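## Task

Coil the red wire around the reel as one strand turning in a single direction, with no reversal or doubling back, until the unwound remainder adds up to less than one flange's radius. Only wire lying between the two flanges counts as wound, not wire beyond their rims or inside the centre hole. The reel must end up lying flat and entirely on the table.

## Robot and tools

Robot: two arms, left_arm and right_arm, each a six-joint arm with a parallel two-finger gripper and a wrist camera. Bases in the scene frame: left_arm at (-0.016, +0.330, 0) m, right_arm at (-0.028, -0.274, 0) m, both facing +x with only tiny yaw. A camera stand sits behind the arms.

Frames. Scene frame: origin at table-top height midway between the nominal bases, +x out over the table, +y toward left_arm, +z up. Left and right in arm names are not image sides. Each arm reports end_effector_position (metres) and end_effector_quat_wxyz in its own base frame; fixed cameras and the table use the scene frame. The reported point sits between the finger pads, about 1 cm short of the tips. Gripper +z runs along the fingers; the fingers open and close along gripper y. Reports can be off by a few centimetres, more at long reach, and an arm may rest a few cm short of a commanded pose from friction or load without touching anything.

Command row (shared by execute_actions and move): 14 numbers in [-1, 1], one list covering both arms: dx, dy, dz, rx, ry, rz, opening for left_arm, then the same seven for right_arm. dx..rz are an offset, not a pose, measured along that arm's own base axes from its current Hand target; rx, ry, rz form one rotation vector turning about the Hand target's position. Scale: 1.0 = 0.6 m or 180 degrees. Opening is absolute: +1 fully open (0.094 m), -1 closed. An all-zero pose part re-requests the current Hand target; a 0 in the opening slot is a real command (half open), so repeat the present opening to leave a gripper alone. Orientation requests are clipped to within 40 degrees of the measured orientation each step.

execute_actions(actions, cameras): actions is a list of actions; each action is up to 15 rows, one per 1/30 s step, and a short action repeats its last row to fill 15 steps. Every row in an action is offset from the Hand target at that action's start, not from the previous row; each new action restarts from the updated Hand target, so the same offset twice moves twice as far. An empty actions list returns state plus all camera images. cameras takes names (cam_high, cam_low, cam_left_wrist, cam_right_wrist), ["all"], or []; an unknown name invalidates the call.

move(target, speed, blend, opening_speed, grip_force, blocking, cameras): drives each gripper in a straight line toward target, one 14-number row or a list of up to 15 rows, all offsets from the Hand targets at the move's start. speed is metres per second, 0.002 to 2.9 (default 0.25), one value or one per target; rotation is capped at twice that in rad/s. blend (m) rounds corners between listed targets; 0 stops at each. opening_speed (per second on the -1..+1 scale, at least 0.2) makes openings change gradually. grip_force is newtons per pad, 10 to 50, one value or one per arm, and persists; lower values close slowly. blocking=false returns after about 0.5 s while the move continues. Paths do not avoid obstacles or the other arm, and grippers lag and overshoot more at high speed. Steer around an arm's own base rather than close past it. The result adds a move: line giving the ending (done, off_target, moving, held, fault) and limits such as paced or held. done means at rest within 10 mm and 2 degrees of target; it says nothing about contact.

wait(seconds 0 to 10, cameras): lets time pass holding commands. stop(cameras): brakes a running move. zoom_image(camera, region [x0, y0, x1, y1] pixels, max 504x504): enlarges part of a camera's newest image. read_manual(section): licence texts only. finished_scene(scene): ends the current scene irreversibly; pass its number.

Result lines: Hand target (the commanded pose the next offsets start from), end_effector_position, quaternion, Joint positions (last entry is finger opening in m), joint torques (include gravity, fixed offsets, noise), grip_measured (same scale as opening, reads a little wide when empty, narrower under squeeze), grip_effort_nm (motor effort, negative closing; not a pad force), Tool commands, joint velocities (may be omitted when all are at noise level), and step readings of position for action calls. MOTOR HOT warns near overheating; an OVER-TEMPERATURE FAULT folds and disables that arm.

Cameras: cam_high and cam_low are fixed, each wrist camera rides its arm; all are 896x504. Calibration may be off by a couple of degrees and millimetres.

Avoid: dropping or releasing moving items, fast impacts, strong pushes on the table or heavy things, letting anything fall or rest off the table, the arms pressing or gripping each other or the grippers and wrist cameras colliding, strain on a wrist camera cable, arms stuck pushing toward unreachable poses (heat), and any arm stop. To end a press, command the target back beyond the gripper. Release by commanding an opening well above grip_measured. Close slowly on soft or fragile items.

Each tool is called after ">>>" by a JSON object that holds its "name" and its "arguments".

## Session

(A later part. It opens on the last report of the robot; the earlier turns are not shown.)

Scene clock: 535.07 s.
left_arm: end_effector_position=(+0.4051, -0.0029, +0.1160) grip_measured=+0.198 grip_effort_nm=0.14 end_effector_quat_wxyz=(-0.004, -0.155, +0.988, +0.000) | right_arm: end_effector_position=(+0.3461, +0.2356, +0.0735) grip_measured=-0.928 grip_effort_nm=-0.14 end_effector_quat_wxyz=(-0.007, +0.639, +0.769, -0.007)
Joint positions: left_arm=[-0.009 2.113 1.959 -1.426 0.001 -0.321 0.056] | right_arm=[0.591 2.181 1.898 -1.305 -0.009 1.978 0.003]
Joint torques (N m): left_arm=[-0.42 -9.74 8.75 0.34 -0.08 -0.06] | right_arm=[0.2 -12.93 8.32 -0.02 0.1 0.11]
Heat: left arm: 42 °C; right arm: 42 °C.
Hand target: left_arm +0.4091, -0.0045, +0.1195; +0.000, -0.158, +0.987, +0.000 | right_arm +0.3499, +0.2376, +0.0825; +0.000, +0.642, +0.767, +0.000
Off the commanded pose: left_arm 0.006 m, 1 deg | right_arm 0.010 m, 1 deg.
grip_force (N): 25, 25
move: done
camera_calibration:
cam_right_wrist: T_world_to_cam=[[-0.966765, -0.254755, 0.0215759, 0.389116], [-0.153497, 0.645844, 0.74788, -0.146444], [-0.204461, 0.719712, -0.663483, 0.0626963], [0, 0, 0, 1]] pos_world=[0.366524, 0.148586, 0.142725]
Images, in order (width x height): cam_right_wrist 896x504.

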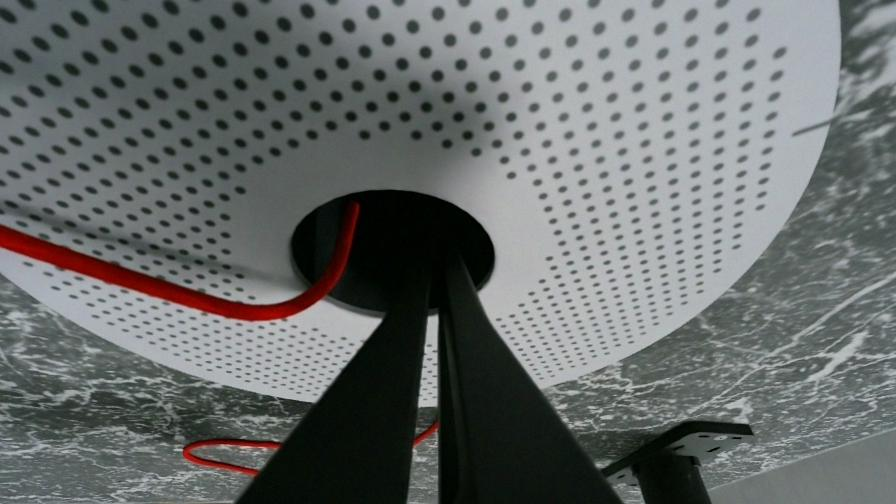

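>>> {"name": "move", "arguments": {"target": [0,0,0,0,0,0,0.2, 0.003,-0.003,-0.045,0,0,0,-0.93], "speed": 0.08, "cameras": ["cam_right_wrist"]}}

Scene clock: 548.60 s.
left_arm: end_effector_position=(+0.4051, -0.0029, +0.1160) grip_measured=+0.198 grip_effort_nm=0.14 end_effector_quat_wxyz=(-0.004, -0.155, +0.988, +0.000) | right_arm: end_effector_position=(+0.3522, +0.2397, +0.0629) grip_measured=-0.928 grip_effort_nm=-0.14 end_effector_quat_wxyz=(-0.002, +0.639, +0.769, +0.008)
Joint positions: left_arm=[-0.009 2.113 1.959 -1.426 0.001 -0.321 0.056] | right_arm=[0.591 2.181 1.856 -1.231 -0.009 1.978 0.003]
Joint torques (N m): left_arm=[-0.4 -9.74 8.7 0.34 -0.09 -0.05] | right_arm=[-0.49 -12.11 4.83 0.34 0.09 0.08]
Heat: left arm: 42 °C; right arm: 43 °C.
Hand target: left_arm +0.4091, -0.0045, +0.1195; +0.000, -0.158, +0.987, +0.000 | right_arm +0.3517, +0.2358, +0.0555; +0.000, +0.642, +0.767, +0.000
Off the commanded pose: left_arm 0.006 m, 1 deg | right_arm 0.008 m, 1 deg.
grip_force (N): 25, 25
move: done
camera_calibration:
cam_right_wrist: T_world_to_cam=[[-0.967049, -0.254428, -0.00912294, 0.398425], [-0.173486, 0.632324, 0.755029, -0.130485], [-0.186332, 0.731733, -0.655628, 0.0441647], [0, 0, 0, 1]] pos_world=[0.370889, 0.151562, 0.13111]
Images, in order (width x height): cam_right_wrist 896x504.

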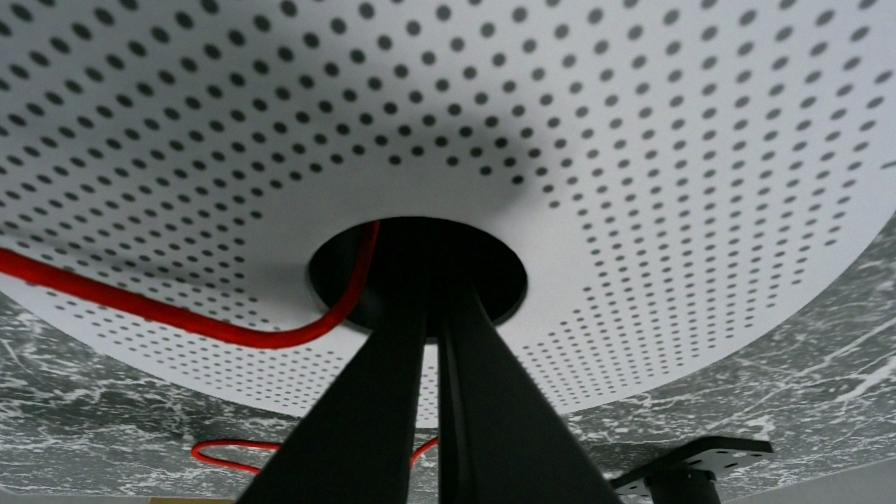

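>>> {"name": "move", "arguments": {"target": [[0,0,0,0,0,0,0.2, 0.008,-0.006,-0.015,0,0,0,-0.93],[0,0,0,0,0,0,0.2, 0.008,-0.006,-0.015,0,0,0,-0.3]], "speed": 0.08, "opening_speed": 0.4, "cameras": ["cam_right_wrist"]}}

Scene clock: 557.03 s.
left_arm: end_effector_position=(+0.4051, -0.0029, +0.1160) grip_measured=+0.198 grip_effort_nm=0.15 end_effector_quat_wxyz=(-0.004, -0.155, +0.988, +0.000) | right_arm: end_effector_position=(+0.3578, +0.2373, +0.0595) grip_measured=-0.304 grip_effort_nm=0.19 end_effector_quat_wxyz=(+0.000, +0.643, +0.766, +0.015)
Joint positions: left_arm=[-0.009 2.113 1.959 -1.426 0.001 -0.321 0.056] | right_arm=[0.579 2.181 1.842 -1.203 -0.009 1.977 0.033]
Joint torques (N m): left_arm=[-0.44 -9.7 8.75 0.34 -0.09 -0.07] | right_arm=[-0.47 -11.02 4.68 0.37 0.13 -0.09]
Heat: left arm: 42 °C; right arm: 42 °C.
Hand target: left_arm +0.4091, -0.0045, +0.1195; +0.000, -0.158, +0.987, +0.000 | right_arm +0.3565, +0.2323, +0.0465; +0.000, +0.642, +0.767, +0.000
Off the commanded pose: left_arm 0.006 m, 1 deg | right_arm 0.014 m, 2 deg.
grip_force (N): 25, 25
move: off_target (right_arm); target 2's new opening was sent with right_arm's hand 0.014 m and 2 deg from that target
camera_calibration:
cam_right_wrist: T_world_to_cam=[[-0.969621, -0.243581, -0.0224261, 0.402195], [-0.17538, 0.628355, 0.757899, -0.124014], [-0.170518, 0.738808, -0.651986, 0.0372606], [0, 0, 0, 1]] pos_world=[0.374581, 0.148364, 0.127303]
Images, in order (width x height): cam_right_wrist 896x504.

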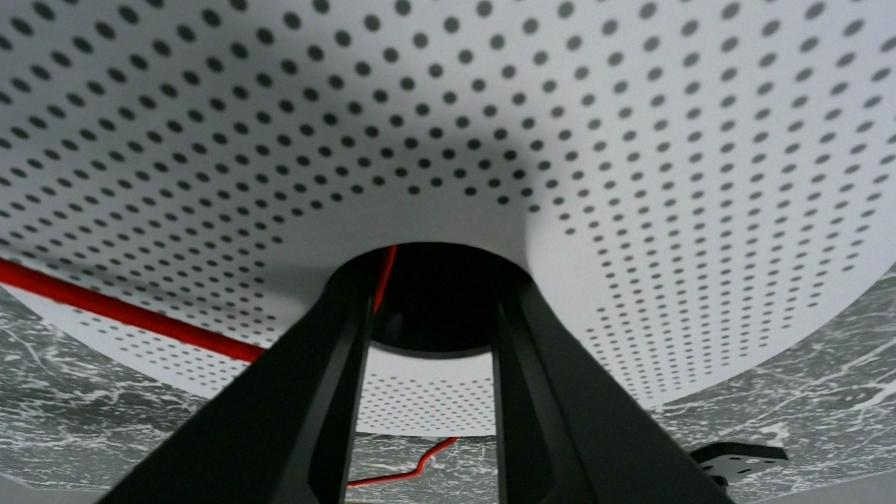

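>>> {"name": "move", "arguments": {"target": [0,0,0,0,0,0,0.2, 0,0,0,0,0,0,-0.2], "speed": 0.08, "opening_speed": 0.4, "cameras": ["cam_right_wrist"]}}

Scene clock: 561.63 s.
left_arm: end_effector_position=(+0.4051, -0.0029, +0.1160) grip_measured=+0.198 grip_effort_nm=0.15 end_effector_quat_wxyz=(-0.004, -0.155, +0.988, +0.000) | right_arm: end_effector_position=(+0.3578, +0.2392, +0.0596) grip_measured=-0.207 grip_effort_nm=0.34 end_effector_quat_wxyz=(-0.004, +0.643, +0.766, +0.018)
Joint positions: left_arm=[-0.009 2.113 1.959 -1.426 0.001 -0.321 0.056] | right_arm=[0.579 2.181 1.842 -1.199 -0.018 1.977 0.037]
Joint torques (N m): left_arm=[-0.4 -9.73 8.72 0.34 -0.09 -0.07] | right_arm=[-0.5 -10.91 4.82 0.37 0.18 -0.07]
Heat: left arm: 42 °C; right arm: 42 °C.
Hand target: left_arm +0.4091, -0.0045, +0.1195; +0.000, -0.158, +0.987, +0.000 | right_arm +0.3564, +0.2323, +0.0465; +0.000, +0.642, +0.767, +0.000
Off the commanded pose: left_arm 0.006 m, 1 deg | right_arm 0.015 m, 2 deg.
grip_force (N): 25, 25
move: off_target (right_arm)
camera_calibration:
cam_right_wrist: T_world_to_cam=[[-0.96957, -0.243684, -0.0234821, 0.402717], [-0.174582, 0.620993, 0.764126, -0.124113], [-0.171623, 0.744973, -0.644639, 0.034308], [0, 0, 0, 1]] pos_world=[0.374682, 0.149651, 0.126411]
Images, in order (width x height): cam_right_wrist 896x504.

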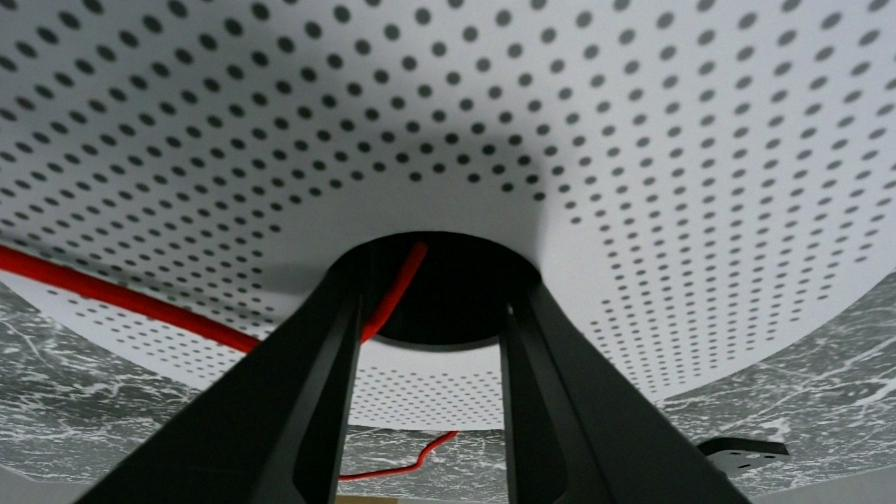

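>>> {"name": "move", "arguments": {"target": [0,0,0,0,0,0,0.2, 0,0,0,0,0,0,-0.12], "speed": 0.08, "opening_speed": 0.4}}

Scene clock: 564.43 s.
left_arm: end_effector_position=(+0.4051, -0.0029, +0.1160) grip_measured=+0.198 grip_effort_nm=0.14 end_effector_quat_wxyz=(-0.004, -0.155, +0.988, +0.000) | right_arm: end_effector_position=(+0.3579, +0.2393, +0.0608) grip_measured=-0.141 grip_effort_nm=1.09 end_effector_quat_wxyz=(-0.004, +0.643, +0.766, +0.020)
Joint positions: left_arm=[-0.009 2.113 1.959 -1.426 0.001 -0.321 0.056] | right_arm=[0.579 2.178 1.842 -1.199 -0.018 1.977 0.04]
Joint torques (N m): left_arm=[-0.39 -9.7 8.72 0.33 -0.08 -0.07] | right_arm=[-0.42 -10.56 4.66 0.35 0.21 -0.07]
Heat: left arm: 42 °C; right arm: 42 °C.
Hand target: left_arm +0.4091, -0.0045, +0.1195; +0.000, -0.158, +0.987, +0.000 | right_arm +0.3564, +0.2323, +0.0464; +0.000, +0.642, +0.767, +0.000
Off the commanded pose: left_arm 0.006 m, 1 deg | right_arm 0.016 m, 2 deg.
grip_force (N): 25, 25
move: off_target (right_arm)

>>> {"name": "move", "arguments": {"target": [0,0,0,0,0,0,0.2, 0,0,0,0,0,0.6,-0.14], "speed": 0.25, "cameras": ["cam_left_wrist","cam_high","cam_right_wrist","cam_low"]}}

Scene clock: 572.47 s.
left_arm: end_effector_position=(+0.4051, -0.0029, +0.1160) grip_measured=+0.198 grip_effort_nm=0.15 end_effector_quat_wxyz=(-0.004, -0.155, +0.988, +0.000) | right_arm: end_effector_position=(+0.3584, +0.2388, +0.0616) grip_measured=-0.149 grip_effort_nm=0.49 end_effector_quat_wxyz=(+0.015, -0.228, +0.974, +0.013)
Joint positions: left_arm=[-0.009 2.113 1.959 -1.426 0.001 -0.321 0.056] | right_arm=[0.579 2.176 1.842 -1.199 -0.014 0.12 0.04]
Joint torques (N m): left_arm=[-0.44 -9.74 8.73 0.33 -0.09 -0.06] | right_arm=[-0.5 -10.33 4.52 0.4 0.14 -0.38]
Heat: left arm: 42 °C; right arm: 41 °C.
Hand target: left_arm +0.4091, -0.0045, +0.1195; +0.000, -0.158, +0.987, +0.000 | right_arm +0.3564, +0.2322, +0.0465; +0.000, -0.243, +0.970, +0.000
Off the commanded pose: left_arm 0.006 m, 1 deg | right_arm 0.017 m, 3 deg.
grip_force (N): 25, 25
move: off_target (right_arm)
camera_calibration:
cam_left_wrist: T_world_to_cam=[[0.369479, -0.929239, -0.000876454, -0.156132], [-0.600754, -0.239588, 0.762687, 0.162226], [-0.708928, -0.281271, -0.646767, 0.471018], [0, 0, 0, 1]] pos_world=[0.489063, 0.0262676, 0.180774]
cam_right_wrist: T_world_to_cam=[[0.508018, -0.861228, -0.0142785, 0.0205928], [-0.591594, -0.36092, 0.720939, 0.261298], [-0.626046, -0.357803, -0.692852, 0.465243], [0, 0, 0, 1]] pos_world=[0.435385, 0.278508, 0.134259]

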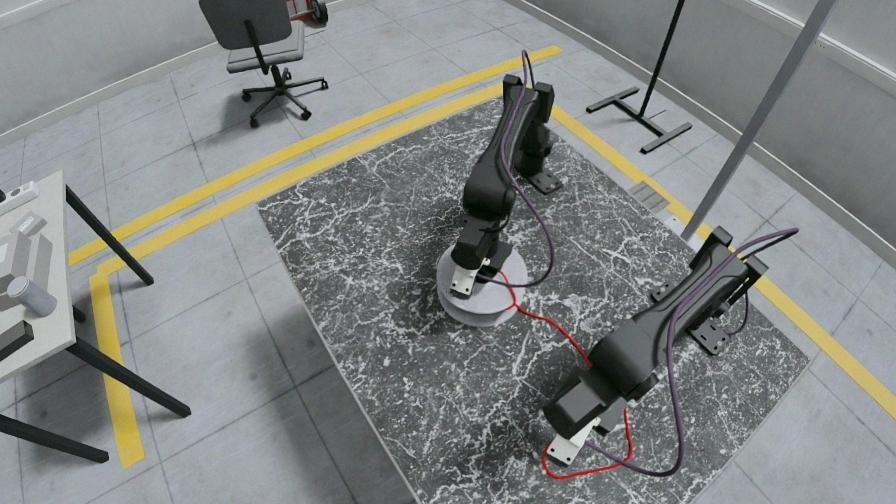

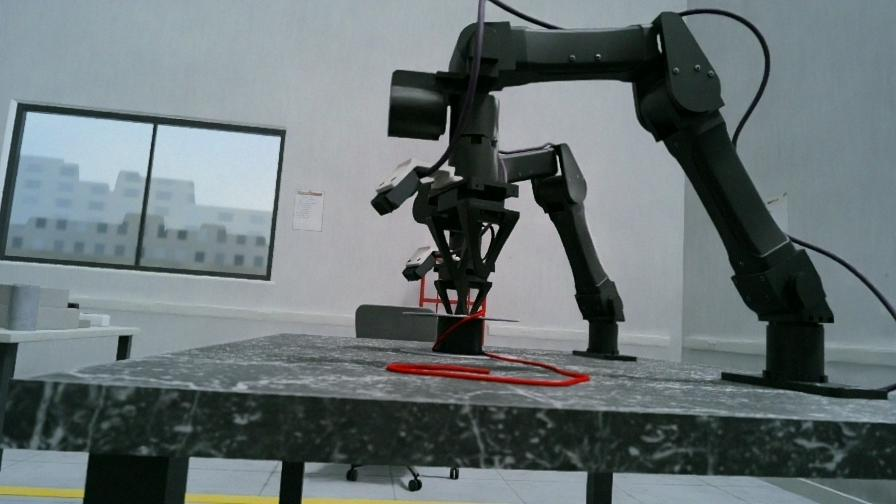

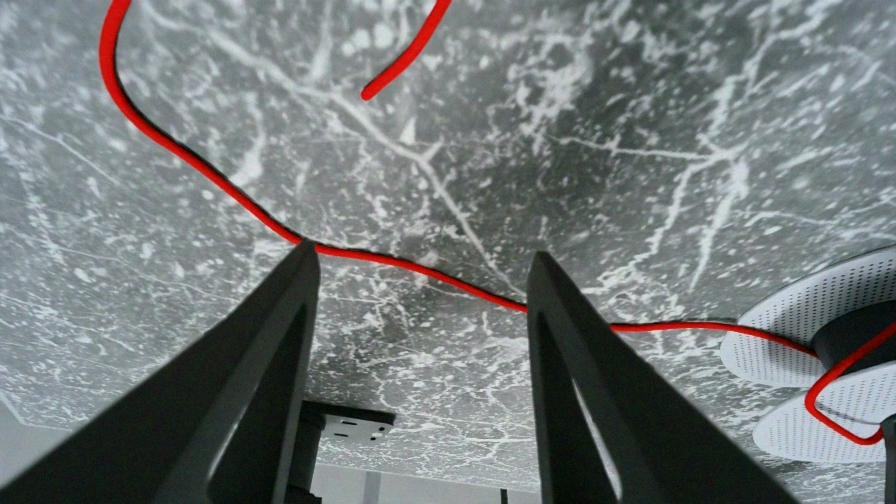

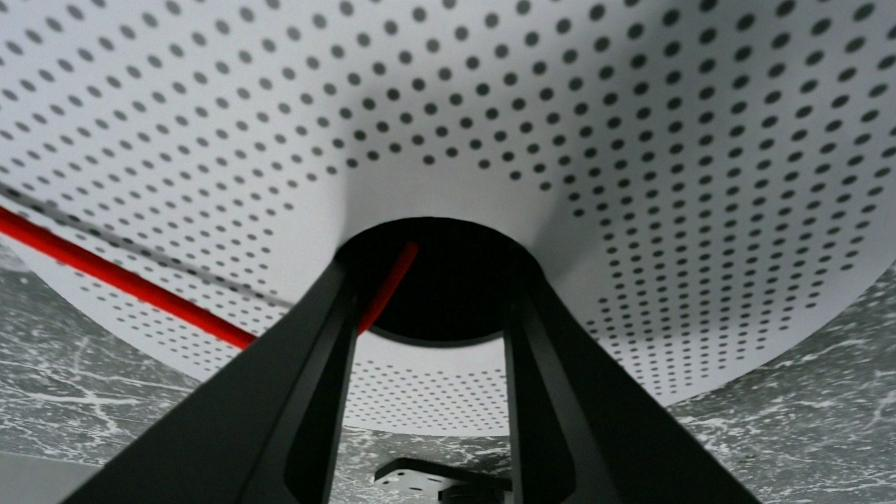

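>>> {"name": "move", "arguments": {"target": [0,0,0,0,0,0,0.2, 0,0,0,0,0,0.35,-0.14], "speed": 0.25, "cameras": ["cam_left_wrist","cam_right_wrist","cam_low"]}}

Scene clock: 579.77 s.
left_arm: end_effector_position=(+0.4051, -0.0029, +0.1160) grip_measured=+0.198 grip_effort_nm=0.14 end_effector_quat_wxyz=(-0.004, -0.155, +0.988, +0.000) | right_arm: end_effector_position=(+0.3586, +0.2386, +0.0619) grip_measured=-0.148 grip_effort_nm=0.41 end_effector_quat_wxyz=(-0.020, +0.702, -0.712, -0.002)
Joint positions: left_arm=[-0.009 2.113 1.959 -1.426 0.001 -0.321 0.056] | right_arm=[0.579 2.176 1.842 -1.199 -0.013 -0.978 0.04]
Joint torques (N m): left_arm=[-0.42 -9.74 8.7 0.34 -0.09 -0.06] | right_arm=[-0.46 -10.5 4.44 0.39 0.11 -0.44]
Heat: left arm: 42 °C; right arm: 41 °C.
Hand target: left_arm +0.4091, -0.0045, +0.1195; +0.000, -0.158, +0.987, +0.000 | right_arm +0.3564, +0.2323, +0.0465; -0.001, +0.714, -0.700, +0.000
Off the commanded pose: left_arm 0.006 m, 1 deg | right_arm 0.017 m, 3 deg.
grip_force (N): 25, 25
move: off_target (right_arm)
camera_calibration:
cam_left_wrist: T_world_to_cam=[[0.369479, -0.929239, -0.000876454, -0.156132], [-0.600754, -0.239588, 0.762687, 0.162226], [-0.708928, -0.281271, -0.646767, 0.471018], [0, 0, 0, 1]] pos_world=[0.489063, 0.0262676, 0.180774]
cam_right_wrist: T_world_to_cam=[[0.997815, 0.059653, 0.0283952, -0.377571], [0.020491, -0.688041, 0.725383, 0.119471], [0.0628083, -0.723216, -0.68776, 0.305397], [0, 0, 0, 1]] pos_world=[0.355116, 0.325592, 0.134099]
Images, in order (width x height): cam_low 896x504, cam_left_wrist 896x504, cam_right_wrist 896x504.

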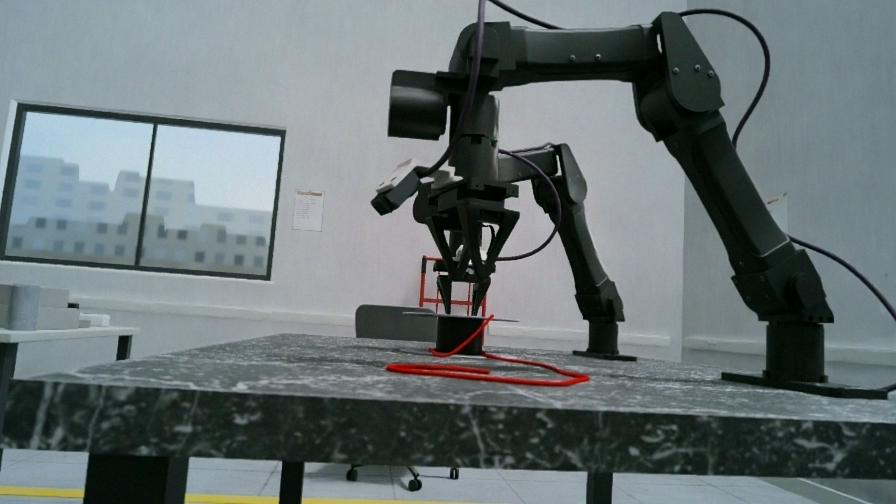

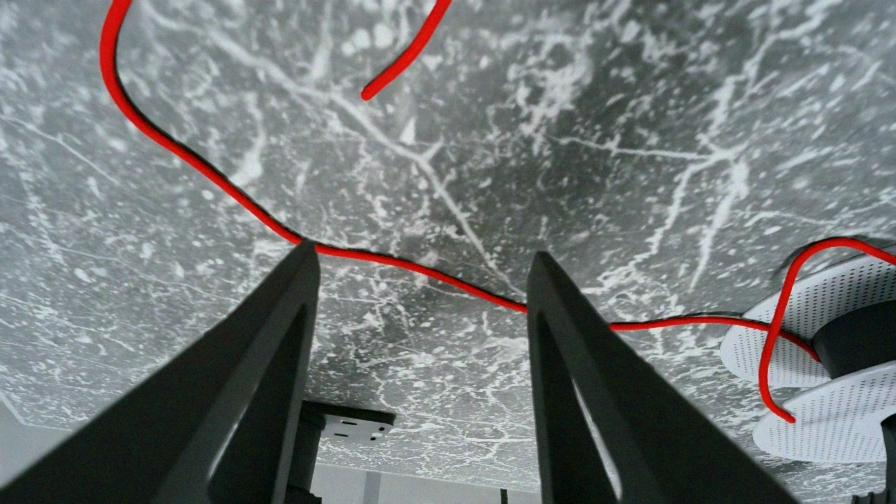

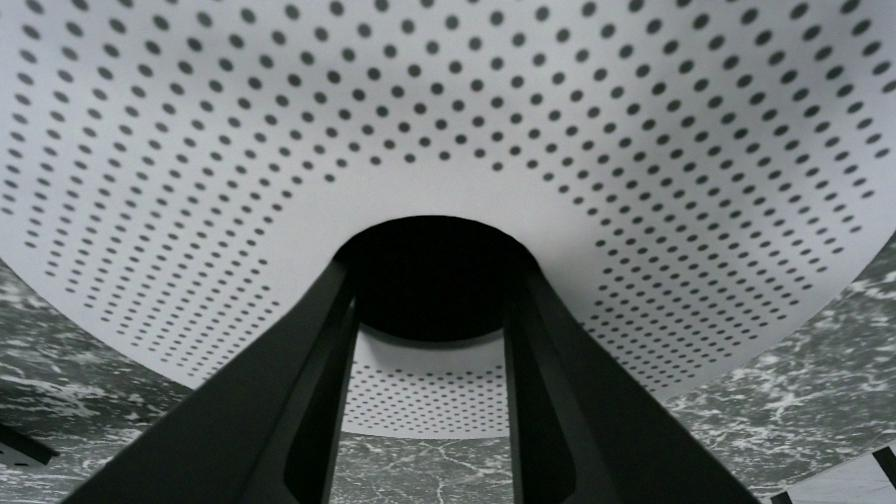

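>>> {"name": "move", "arguments": {"target": [-0.370,-0.339,0.09,-0.1346,-0.5056,-0.2858,0.2, 0,0,0,0,0,0,-0.14], "speed": 0.3, "cameras": ["cam_left_wrist","cam_high"]}}

Scene clock: 633.70 s.
left_arm: end_effector_position=(+0.1878, -0.2094, +0.1835) grip_measured=+0.198 grip_effort_nm=0.14 end_effector_quat_wxyz=(+0.645, +0.286, +0.645, -0.293) | right_arm: end_effector_position=(+0.3586, +0.2386, +0.0619) grip_measured=-0.148 grip_effort_nm=0.41 end_effector_quat_wxyz=(-0.020, +0.702, -0.712, -0.002)
Joint positions: left_arm=[-0.843 0.469 0.007 0.467 0.001 -0.009 0.056] | right_arm=[0.579 2.176 1.842 -1.199 -0.013 -0.978 0.04]
Joint torques (N m): left_arm=[-0.58 0.77 5.86 2.6 -0.13 0.13] | right_arm=[-0.54 -10.51 4.55 0.39 0.11 -0.46]
Heat: left arm: 41 °C; right arm: 40 °C.
Hand target: left_arm +0.1871, -0.2079, +0.1735; +0.646, +0.287, +0.646, -0.287 | right_arm +0.3564, +0.2323, +0.0465; -0.001, +0.714, -0.700, +0.000
Off the commanded pose: left_arm 0.010 m, 1 deg | right_arm 0.017 m, 3 deg.
joint sent to its limit (left arm) — joint 3 (elbow), lower limit, where the elbow is as bent as it goes. The joint targets still meet the commanded pose.
grip_force (N): 25, 25
move: off_target (right_arm)
camera_calibration:
cam_left_wrist: T_world_to_cam=[[-0.746282, -0.66133, 0.0755316, -0.0160602], [-0.537261, 0.53148, -0.654889, 0.340454], [0.392954, -0.529312, -0.751941, 0.062999], [0, 0, 0, 1]] pos_world=[0.146172, -0.15822, 0.271544]
Images, in order (width x height): cam_high 896x504, cam_left_wrist 896x504.

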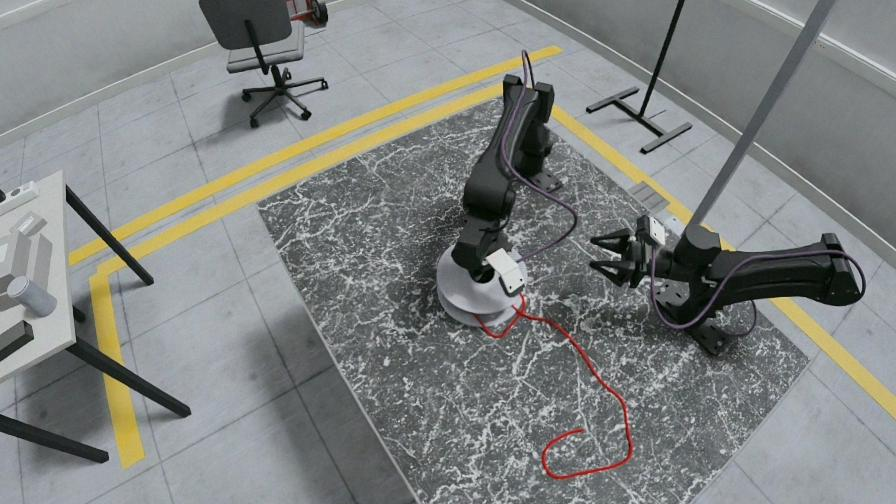

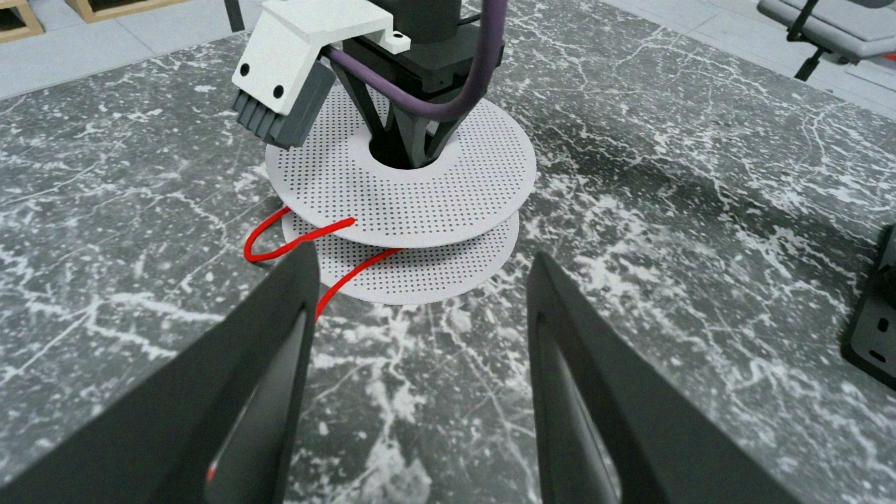

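>>> {"name": "move", "arguments": {"target": [[0,0,0,0,0,0,0.2, 0,0,0,0,0,0,-0.93],[0,0,0,0,0,0,0.2, 0,0,0.06,0,0,0,-0.93],[0,0,0,0,0,0,0.2, 0.0,0,0.06,0,0,-0.94,-0.93]], "speed": [0.1,0.15,0.5], "cameras": ["cam_right_wrist","cam_left_wrist"]}}

Scene clock: 712.30 s.
left_arm: end_effector_position=(+0.1879, -0.2093, +0.1837) grip_measured=+0.198 grip_effort_nm=0.14 end_effector_quat_wxyz=(+0.646, +0.286, +0.645, -0.293) | right_arm: end_effector_position=(+0.3532, +0.2337, +0.0796) grip_measured=-0.928 grip_effort_nm=-0.14 end_effector_quat_wxyz=(-0.002, +0.624, +0.781, +0.003)
Joint positions: left_arm=[-0.843 0.469 0.007 0.467 0 -0.009 0.056] | right_arm=[0.579 2.176 1.914 -1.304 -0.006 1.927 0.003]
Joint torques (N m): left_arm=[-0.57 0.77 5.89 2.62 -0.18 0.12] | right_arm=[-0.44 -11.37 8.68 -0.07 0.06 0.08]
Heat: left arm: 37 °C; right arm: 39 °C.
Hand target: left_arm +0.1871, -0.2079, +0.1735; +0.646, +0.287, +0.646, -0.287 | right_arm +0.3564, +0.2322, +0.0825; +0.000, +0.630, +0.777, -0.001
Off the commanded pose: left_arm 0.010 m, 1 deg | right_arm 0.005 m, 1 deg.
joint sent to its limit (left arm) — joint 3 (elbow), lower limit, where the elbow is as bent as it goes. The joint targets still meet the commanded pose.
grip_force (N): 25, 25
move: done
camera_calibration:
cam_left_wrist: T_world_to_cam=[[-0.746087, -0.661594, 0.0751532, -0.0159674], [-0.536966, 0.531088, -0.655449, 0.340516], [0.393728, -0.529376, -0.751491, 0.062882], [0, 0, 0, 1]] pos_world=[0.146174, -0.15812, 0.271646]
cam_right_wrist: T_world_to_cam=[[-0.956455, -0.291875, -0.00139552, 0.402281], [-0.193728, 0.631242, 0.751001, -0.131385], [-0.218318, 0.718569, -0.660299, 0.0744794], [0, 0, 0, 1]] pos_world=[0.375571, 0.146833, 0.148411]
Images, in order (width x height): cam_left_wrist 896x504, cam_right_wrist 896x504.

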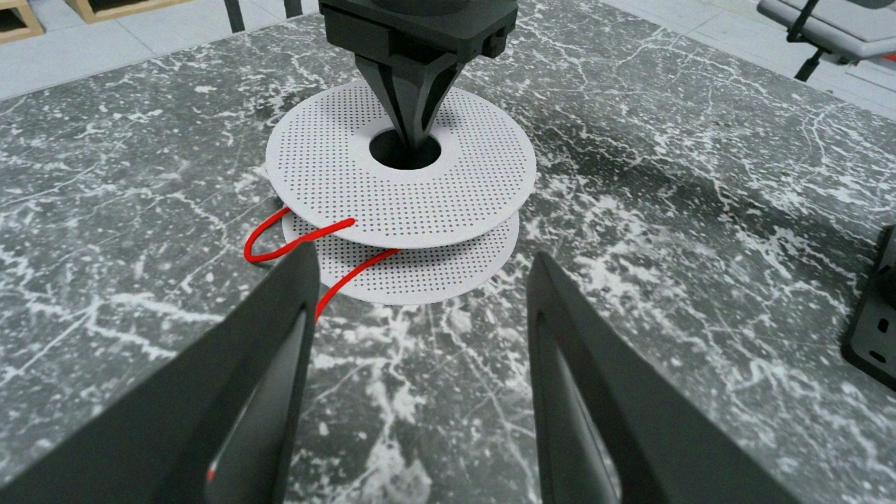

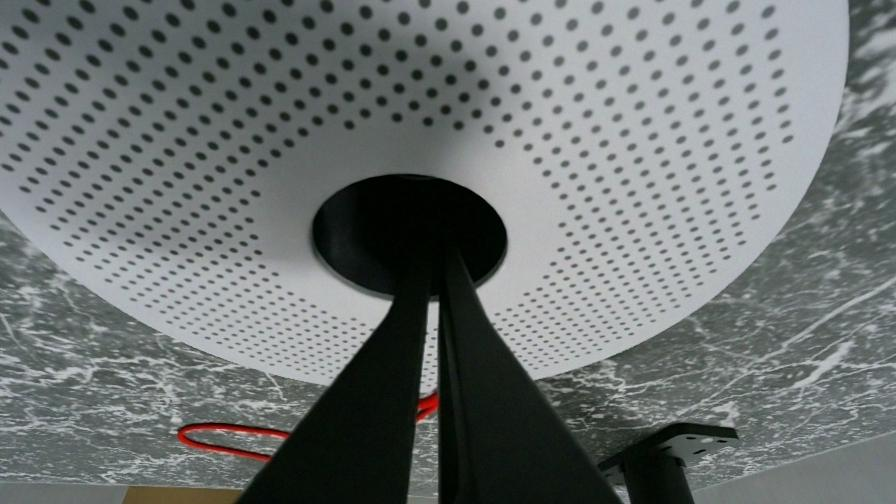

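>>> {"name": "move", "arguments": {"target": [[0,0,0,0,0,0,0.2, 0.002,0.0,-0.07,0,0,0,-0.93],[0,0,0,0,0,0,0.2, 0.002,0.0,-0.07,0,0,0,-0.14]], "speed": 0.08, "opening_speed": 0.4, "cameras": ["cam_right_wrist"]}}

Scene clock: 722.63 s.
left_arm: end_effector_position=(+0.1879, -0.2093, +0.1837) grip_measured=+0.198 grip_effort_nm=0.14 end_effector_quat_wxyz=(+0.646, +0.286, +0.645, -0.293) | right_arm: end_effector_position=(+0.3594, +0.2380, +0.0565) grip_measured=-0.204 grip_effort_nm=1.25 end_effector_quat_wxyz=(+0.002, +0.626, +0.780, +0.019)
Joint positions: left_arm=[-0.843 0.469 0.007 0.467 0 -0.009 0.056] | right_arm=[0.579 2.181 1.829 -1.182 -0.007 1.932 0.037]
Joint torques (N m): left_arm=[-0.57 0.77 5.89 2.61 -0.18 0.12] | right_arm=[-0.61 -10.11 4.78 0.41 0.07 0.08]
Heat: left arm: 37 °C; right arm: 40 °C.
Hand target: left_arm +0.1871, -0.2079, +0.1735; +0.646, +0.287, +0.646, -0.287 | right_arm +0.3576, +0.2323, +0.0405; +0.000, +0.630, +0.777, -0.001
Off the commanded pose: left_arm 0.010 m, 1 deg | right_arm 0.017 m, 2 deg.
joint sent to its limit (left arm) — joint 3 (elbow), lower limit, where the elbow is as bent as it goes. The joint targets still meet the commanded pose.
grip_force (N): 25, 25
move: off_target (right_arm); target 2's new opening was sent with right_arm's hand 0.012 m and 2 deg from that target
camera_calibration:
cam_right_wrist: T_world_to_cam=[[-0.957344, -0.287193, -0.0318139, 0.410298], [-0.210605, 0.618149, 0.757323, -0.106668], [-0.197832, 0.731719, -0.652265, 0.0465449], [0, 0, 0, 1]] pos_world=[0.37954, 0.149714, 0.124195]
Images, in order (width x height): cam_right_wrist 896x504.

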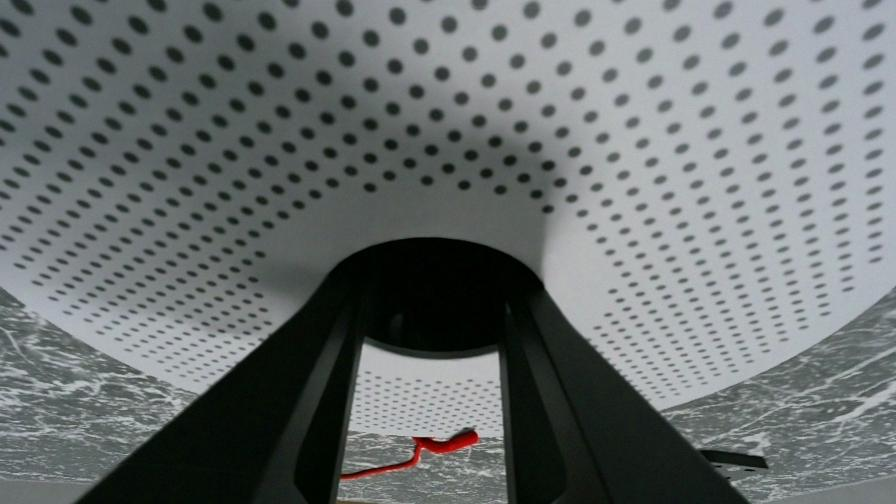

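>>> {"name": "move", "arguments": {"target": [0.183,0.010,-0.16,-0.2665,0.4257,0.0868,0.3, 0,0,0,0,0,0,-0.19], "speed": 0.25, "cameras": ["cam_left_wrist","cam_high","cam_low"]}}

Scene clock: 767.40 s.
left_arm: end_effector_position=(+0.2887, -0.1996, +0.0702) grip_measured=+0.298 grip_effort_nm=0.14 end_effector_quat_wxyz=(+0.200, -0.297, +0.770, -0.528) | right_arm: end_effector_position=(+0.3594, +0.2380, +0.0565) grip_measured=-0.207 grip_effort_nm=0.92 end_effector_quat_wxyz=(+0.002, +0.626, +0.780, +0.019)
Joint positions: left_arm=[-0.404 1.499 0.21 0.883 0.404 -1.409 0.061] | right_arm=[0.579 2.181 1.829 -1.182 -0.007 1.932 0.037]
Joint torques (N m): left_arm=[0.57 -3.33 7.16 2.48 0.14 0.06] | right_arm=[-0.55 -10.07 4.86 0.4 0.12 0.06]
Heat: left arm: 39 °C; right arm: 38 °C.
Hand target: left_arm +0.2969, -0.2018, +0.0774; +0.205, -0.294, +0.765, -0.536 | right_arm +0.3576, +0.2323, +0.0405; +0.000, +0.630, +0.777, -0.001
Off the commanded pose: left_arm 0.011 m, 1 deg | right_arm 0.017 m, 2 deg.
grip_force (N): 25, 25
move: off_target (left_arm, right_arm)
camera_calibration:
cam_left_wrist: T_world_to_cam=[[0.293356, -0.220162, 0.930307, -0.197939], [-0.945347, 0.078089, 0.316578, 0.274339], [-0.142345, -0.972333, -0.185222, -0.0303496], [0, 0, 0, 1]] pos_world=[0.313092, -0.0945115, 0.0916733]
Images, in order (width x height): cam_high 896x504, cam_low 896x504, cam_left_wrist 896x504.

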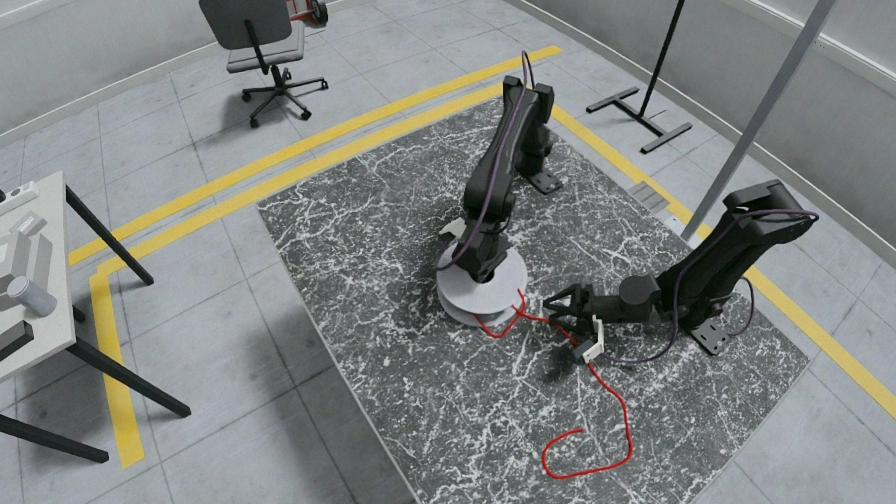

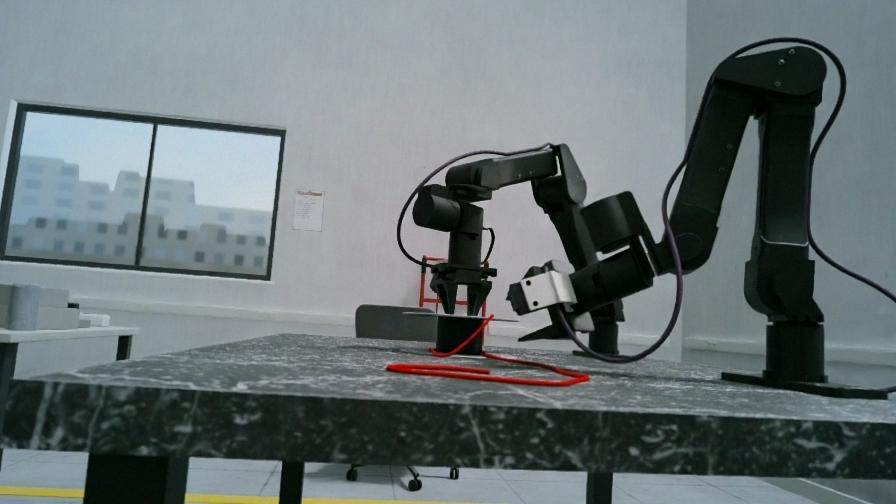

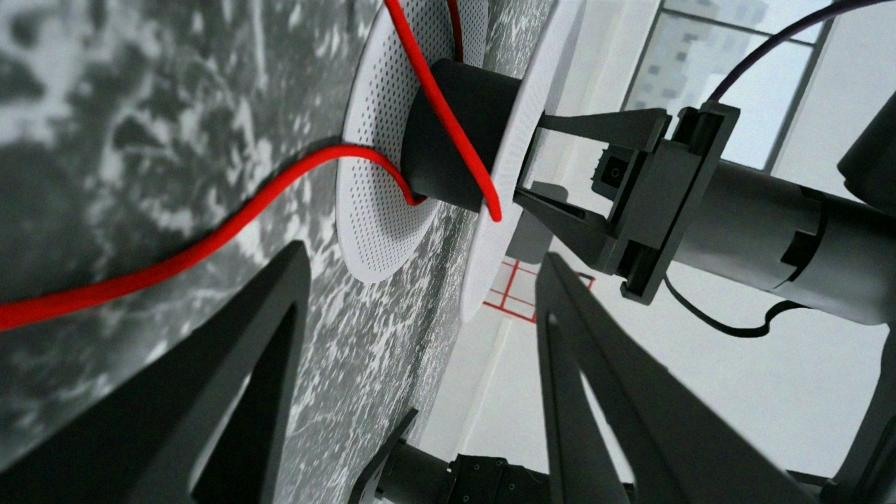

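>>> {"name": "move", "arguments": {"target": [0.0318,-0.0053,-0.0257,0,0,0,-0.45, 0,0,0,0,0,0,-0.19], "speed": 0.15, "cameras": ["cam_left_wrist"]}}

Scene clock: 788.87 s.
left_arm: end_effector_position=(+0.3083, -0.2033, +0.0575) grip_measured=-0.448 grip_effort_nm=-0.10 end_effector_quat_wxyz=(+0.200, -0.299, +0.768, -0.530) | right_arm: end_effector_position=(+0.3594, +0.2380, +0.0565) grip_measured=-0.207 grip_effort_nm=0.92 end_effector_quat_wxyz=(+0.002, +0.626, +0.780, +0.019)
Joint positions: left_arm=[-0.384 1.67 0.266 1.001 0.423 -1.409 0.026] | right_arm=[0.579 2.181 1.829 -1.182 -0.007 1.932 0.037]
Joint torques (N m): left_arm=[0.58 -4 6.39 2.49 0.12 0.09] | right_arm=[-0.53 -10.22 4.81 0.39 0.09 0.11]
Heat: left arm: 42 °C; right arm: 38 °C.
Hand target: left_arm +0.3160, -0.2051, +0.0620; +0.205, -0.294, +0.765, -0.536 | right_arm +0.3576, +0.2323, +0.0405; +0.000, +0.630, +0.777, -0.001
Off the commanded pose: left_arm 0.009 m, 1 deg | right_arm 0.017 m, 2 deg.
grip_force (N): 25, 25
move: off_target (right_arm)
camera_calibration:
cam_left_wrist: T_world_to_cam=[[0.295291, -0.21183, 0.931628, -0.191535], [-0.945176, 0.0775532, 0.317219, 0.296933], [-0.139447, -0.974225, -0.177316, -0.0352347], [0, 0, 0, 1]] pos_world=[0.332299, -0.0979275, 0.0779986]
Images, in order (width x height): cam_left_wrist 896x504.

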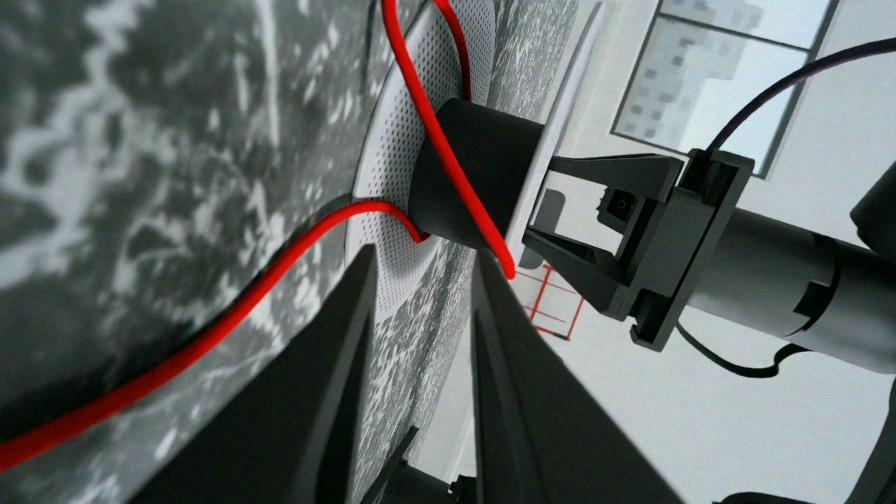

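>>> {"name": "move", "arguments": {"target": [0.0683,-0.08,-0.0325,0,0,0,-0.45, 0,0,0,0,0,0,-0.19], "speed": 0.1, "cameras": ["cam_left_wrist"]}}

Scene clock: 803.33 s.
left_arm: end_effector_position=(+0.3524, -0.2485, +0.0431) grip_measured=-0.448 grip_effort_nm=-0.10 end_effector_quat_wxyz=(+0.204, -0.294, +0.766, -0.534) | right_arm: end_effector_position=(+0.3594, +0.2380, +0.0565) grip_measured=-0.207 grip_effort_nm=0.92 end_effector_quat_wxyz=(+0.002, +0.626, +0.780, +0.019)
Joint positions: left_arm=[-0.476 1.926 0.487 1.063 0.341 -1.441 0.026] | right_arm=[0.579 2.181 1.829 -1.182 -0.007 1.932 0.037]
Joint torques (N m): left_arm=[-0.7 -5.68 5.97 2.46 -0.09 -0.05] | right_arm=[-0.51 -10.1 4.83 0.41 0.11 0.07]
Heat: left arm: 43 °C; right arm: 37 °C.
Hand target: left_arm +0.3570, -0.2530, +0.0425; +0.205, -0.294, +0.765, -0.536 | right_arm +0.3576, +0.2323, +0.0405; +0.000, +0.630, +0.777, -0.001
Off the commanded pose: left_arm 0.006 m, 0 deg | right_arm 0.017 m, 2 deg.
grip_force (N): 25, 25
move: off_target (right_arm)
camera_calibration:
cam_left_wrist: T_world_to_cam=[[0.27935, -0.210223, 0.936894, -0.195017], [-0.949678, 0.0834935, 0.301896, 0.350482], [-0.14169, -0.974082, -0.17632, -0.0749092], [0, 0, 0, 1]] pos_world=[0.376709, -0.143228, 0.0636928]
Images, in order (width x height): cam_left_wrist 896x504.

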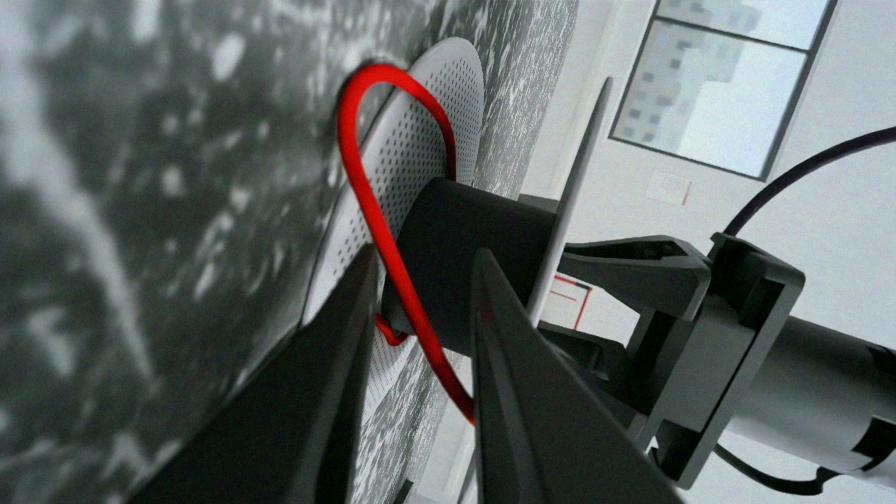

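>>> {"name": "move", "arguments": {"target": [0.0,0.0,-0.008,0,0,0,-0.97, 0,0,0,0,0,0,-0.19], "speed": 0.1, "opening_speed": 0.5, "cameras": ["cam_left_wrist"]}}

Scene clock: 814.17 s.
left_arm: end_effector_position=(+0.3533, -0.2488, +0.0405) grip_measured=-0.902 grip_effort_nm=-0.49 end_effector_quat_wxyz=(+0.206, -0.292, +0.764, -0.537) | right_arm: end_effector_position=(+0.3594, +0.2380, +0.0565) grip_measured=-0.207 grip_effort_nm=0.92 end_effector_quat_wxyz=(+0.002, +0.626, +0.780, +0.019)
Joint positions: left_arm=[-0.476 1.949 0.487 1.094 0.34 -1.442 0.005] | right_arm=[0.579 2.181 1.829 -1.182 -0.007 1.932 0.037]
Joint torques (N m): left_arm=[-0.7 -5.64 5.76 2.43 -0.07 -0.01] | right_arm=[-0.55 -10.28 4.85 0.39 0.1 0.11]
Heat: left arm: 43 °C; right arm: 37 °C.
Hand target: left_arm +0.3570, -0.2531, +0.0377; +0.205, -0.294, +0.765, -0.536 | right_arm +0.3576, +0.2323, +0.0405; +0.000, +0.630, +0.777, -0.001
Off the commanded pose: left_arm 0.006 m, 0 deg | right_arm 0.017 m, 2 deg.
grip_force (N): 25, 25
move: off_target (right_arm)
camera_calibration:
cam_left_wrist: T_world_to_cam=[[0.273284, -0.206713, 0.93946, -0.190003], [-0.95174, 0.0836982, 0.295273, 0.353232], [-0.139668, -0.974815, -0.173863, -0.0765203], [0, 0, 0, 1]] pos_world=[0.377422, -0.143434, 0.0608968]
Images, in order (width x height): cam_left_wrist 896x504.

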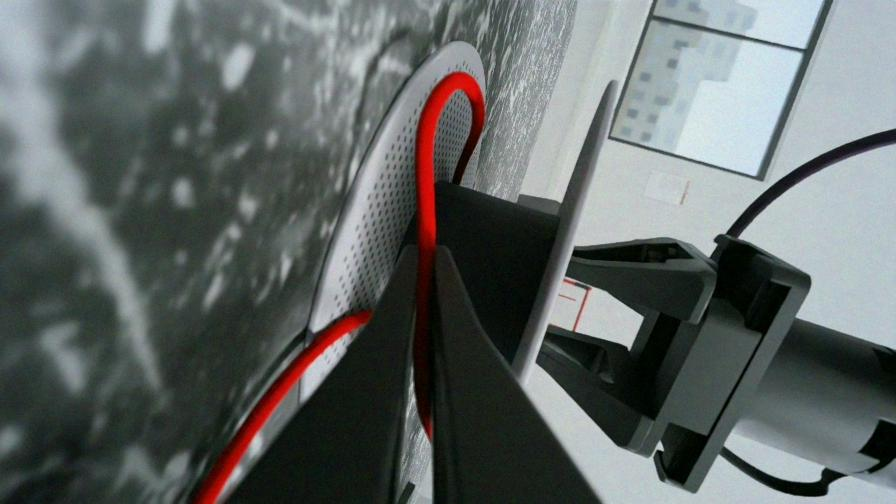

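>>> {"name": "move", "arguments": {"target": [[-0.02,-0.015,-0.015,0,0,0,-0.97, 0,0,0,0,0,0,-0.19],[-0.105,-0.068,-0.016,0,0,0,-0.97, 0,0,0,0,0,0,-0.19]], "speed": 0.1, "blend": [0.01, 0], "cameras": ["cam_left_wrist", "cam_low"]}}

Scene clock: 837.10 s.
left_arm: end_effector_position=(+0.2992, -0.2970, +0.0355) grip_measured=-0.903 grip_effort_nm=-0.54 end_effector_quat_wxyz=(+0.212, -0.285, +0.760, -0.544) | right_arm: end_effector_position=(+0.3594, +0.2380, +0.0565) grip_measured=-0.207 grip_effort_nm=0.92 end_effector_quat_wxyz=(+0.002, +0.626, +0.780, +0.019)
Joint positions: left_arm=[-0.746 1.982 0.407 1.25 0.09 -1.529 0.005] | right_arm=[0.579 2.181 1.829 -1.182 -0.007 1.932 0.037]
Joint torques (N m): left_arm=[-0.59 -6.65 1.92 2.49 -0.12 -0.09] | right_arm=[-0.61 -10.19 4.86 0.38 0.07 0.1]
Heat: left arm: 42 °C; right arm: 37 °C.
Hand target: left_arm +0.2941, -0.2938, +0.0282; +0.205, -0.294, +0.765, -0.536 | right_arm +0.3576, +0.2323, +0.0405; +0.000, +0.630, +0.777, -0.001
Off the commanded pose: left_arm 0.010 m, 2 deg | right_arm 0.017 m, 2 deg.
grip_force (N): 25, 25
move: off_target (right_arm); blend cut to 0.0087 m at target 1
camera_calibration:
cam_left_wrist: T_world_to_cam=[[0.251156, -0.198951, 0.94728, -0.171801], [-0.957642, 0.0913461, 0.273088, 0.312013], [-0.140861, -0.975743, -0.167582, -0.132067], [0, 0, 0, 1]] pos_world=[0.323343, -0.191545, 0.0554045]
Images, in order (width x height): cam_low 896x504, cam_left_wrist 896x504.

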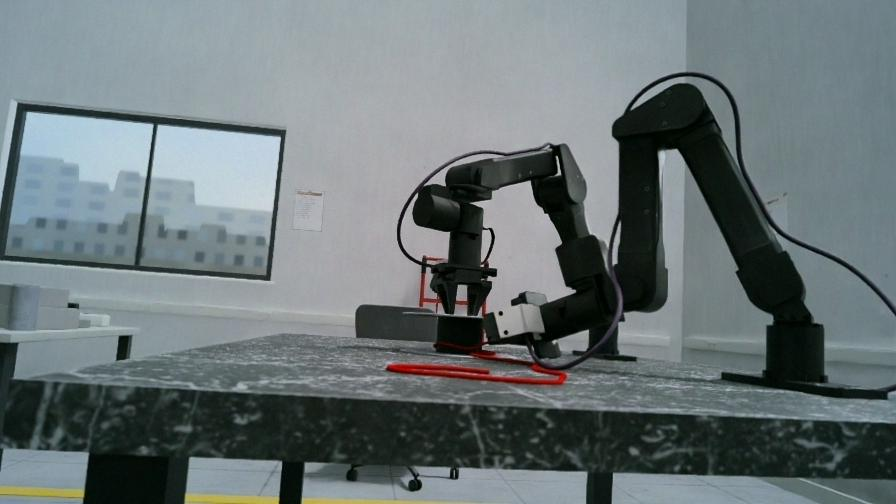

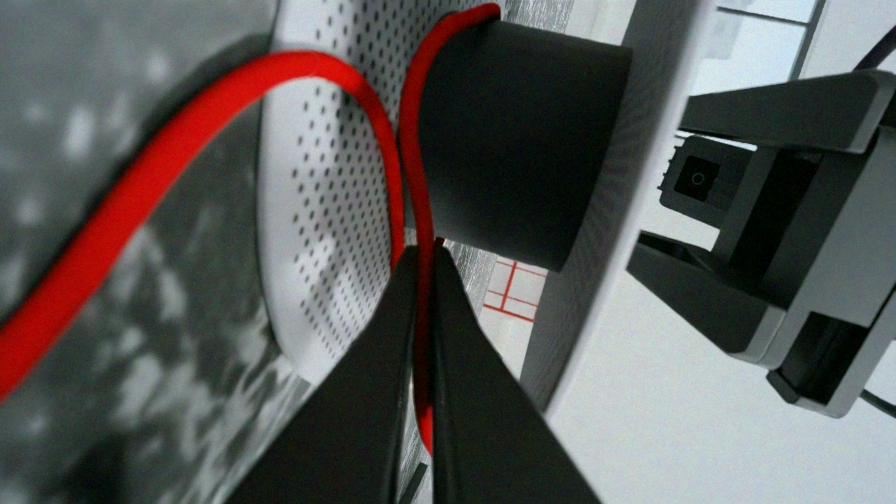

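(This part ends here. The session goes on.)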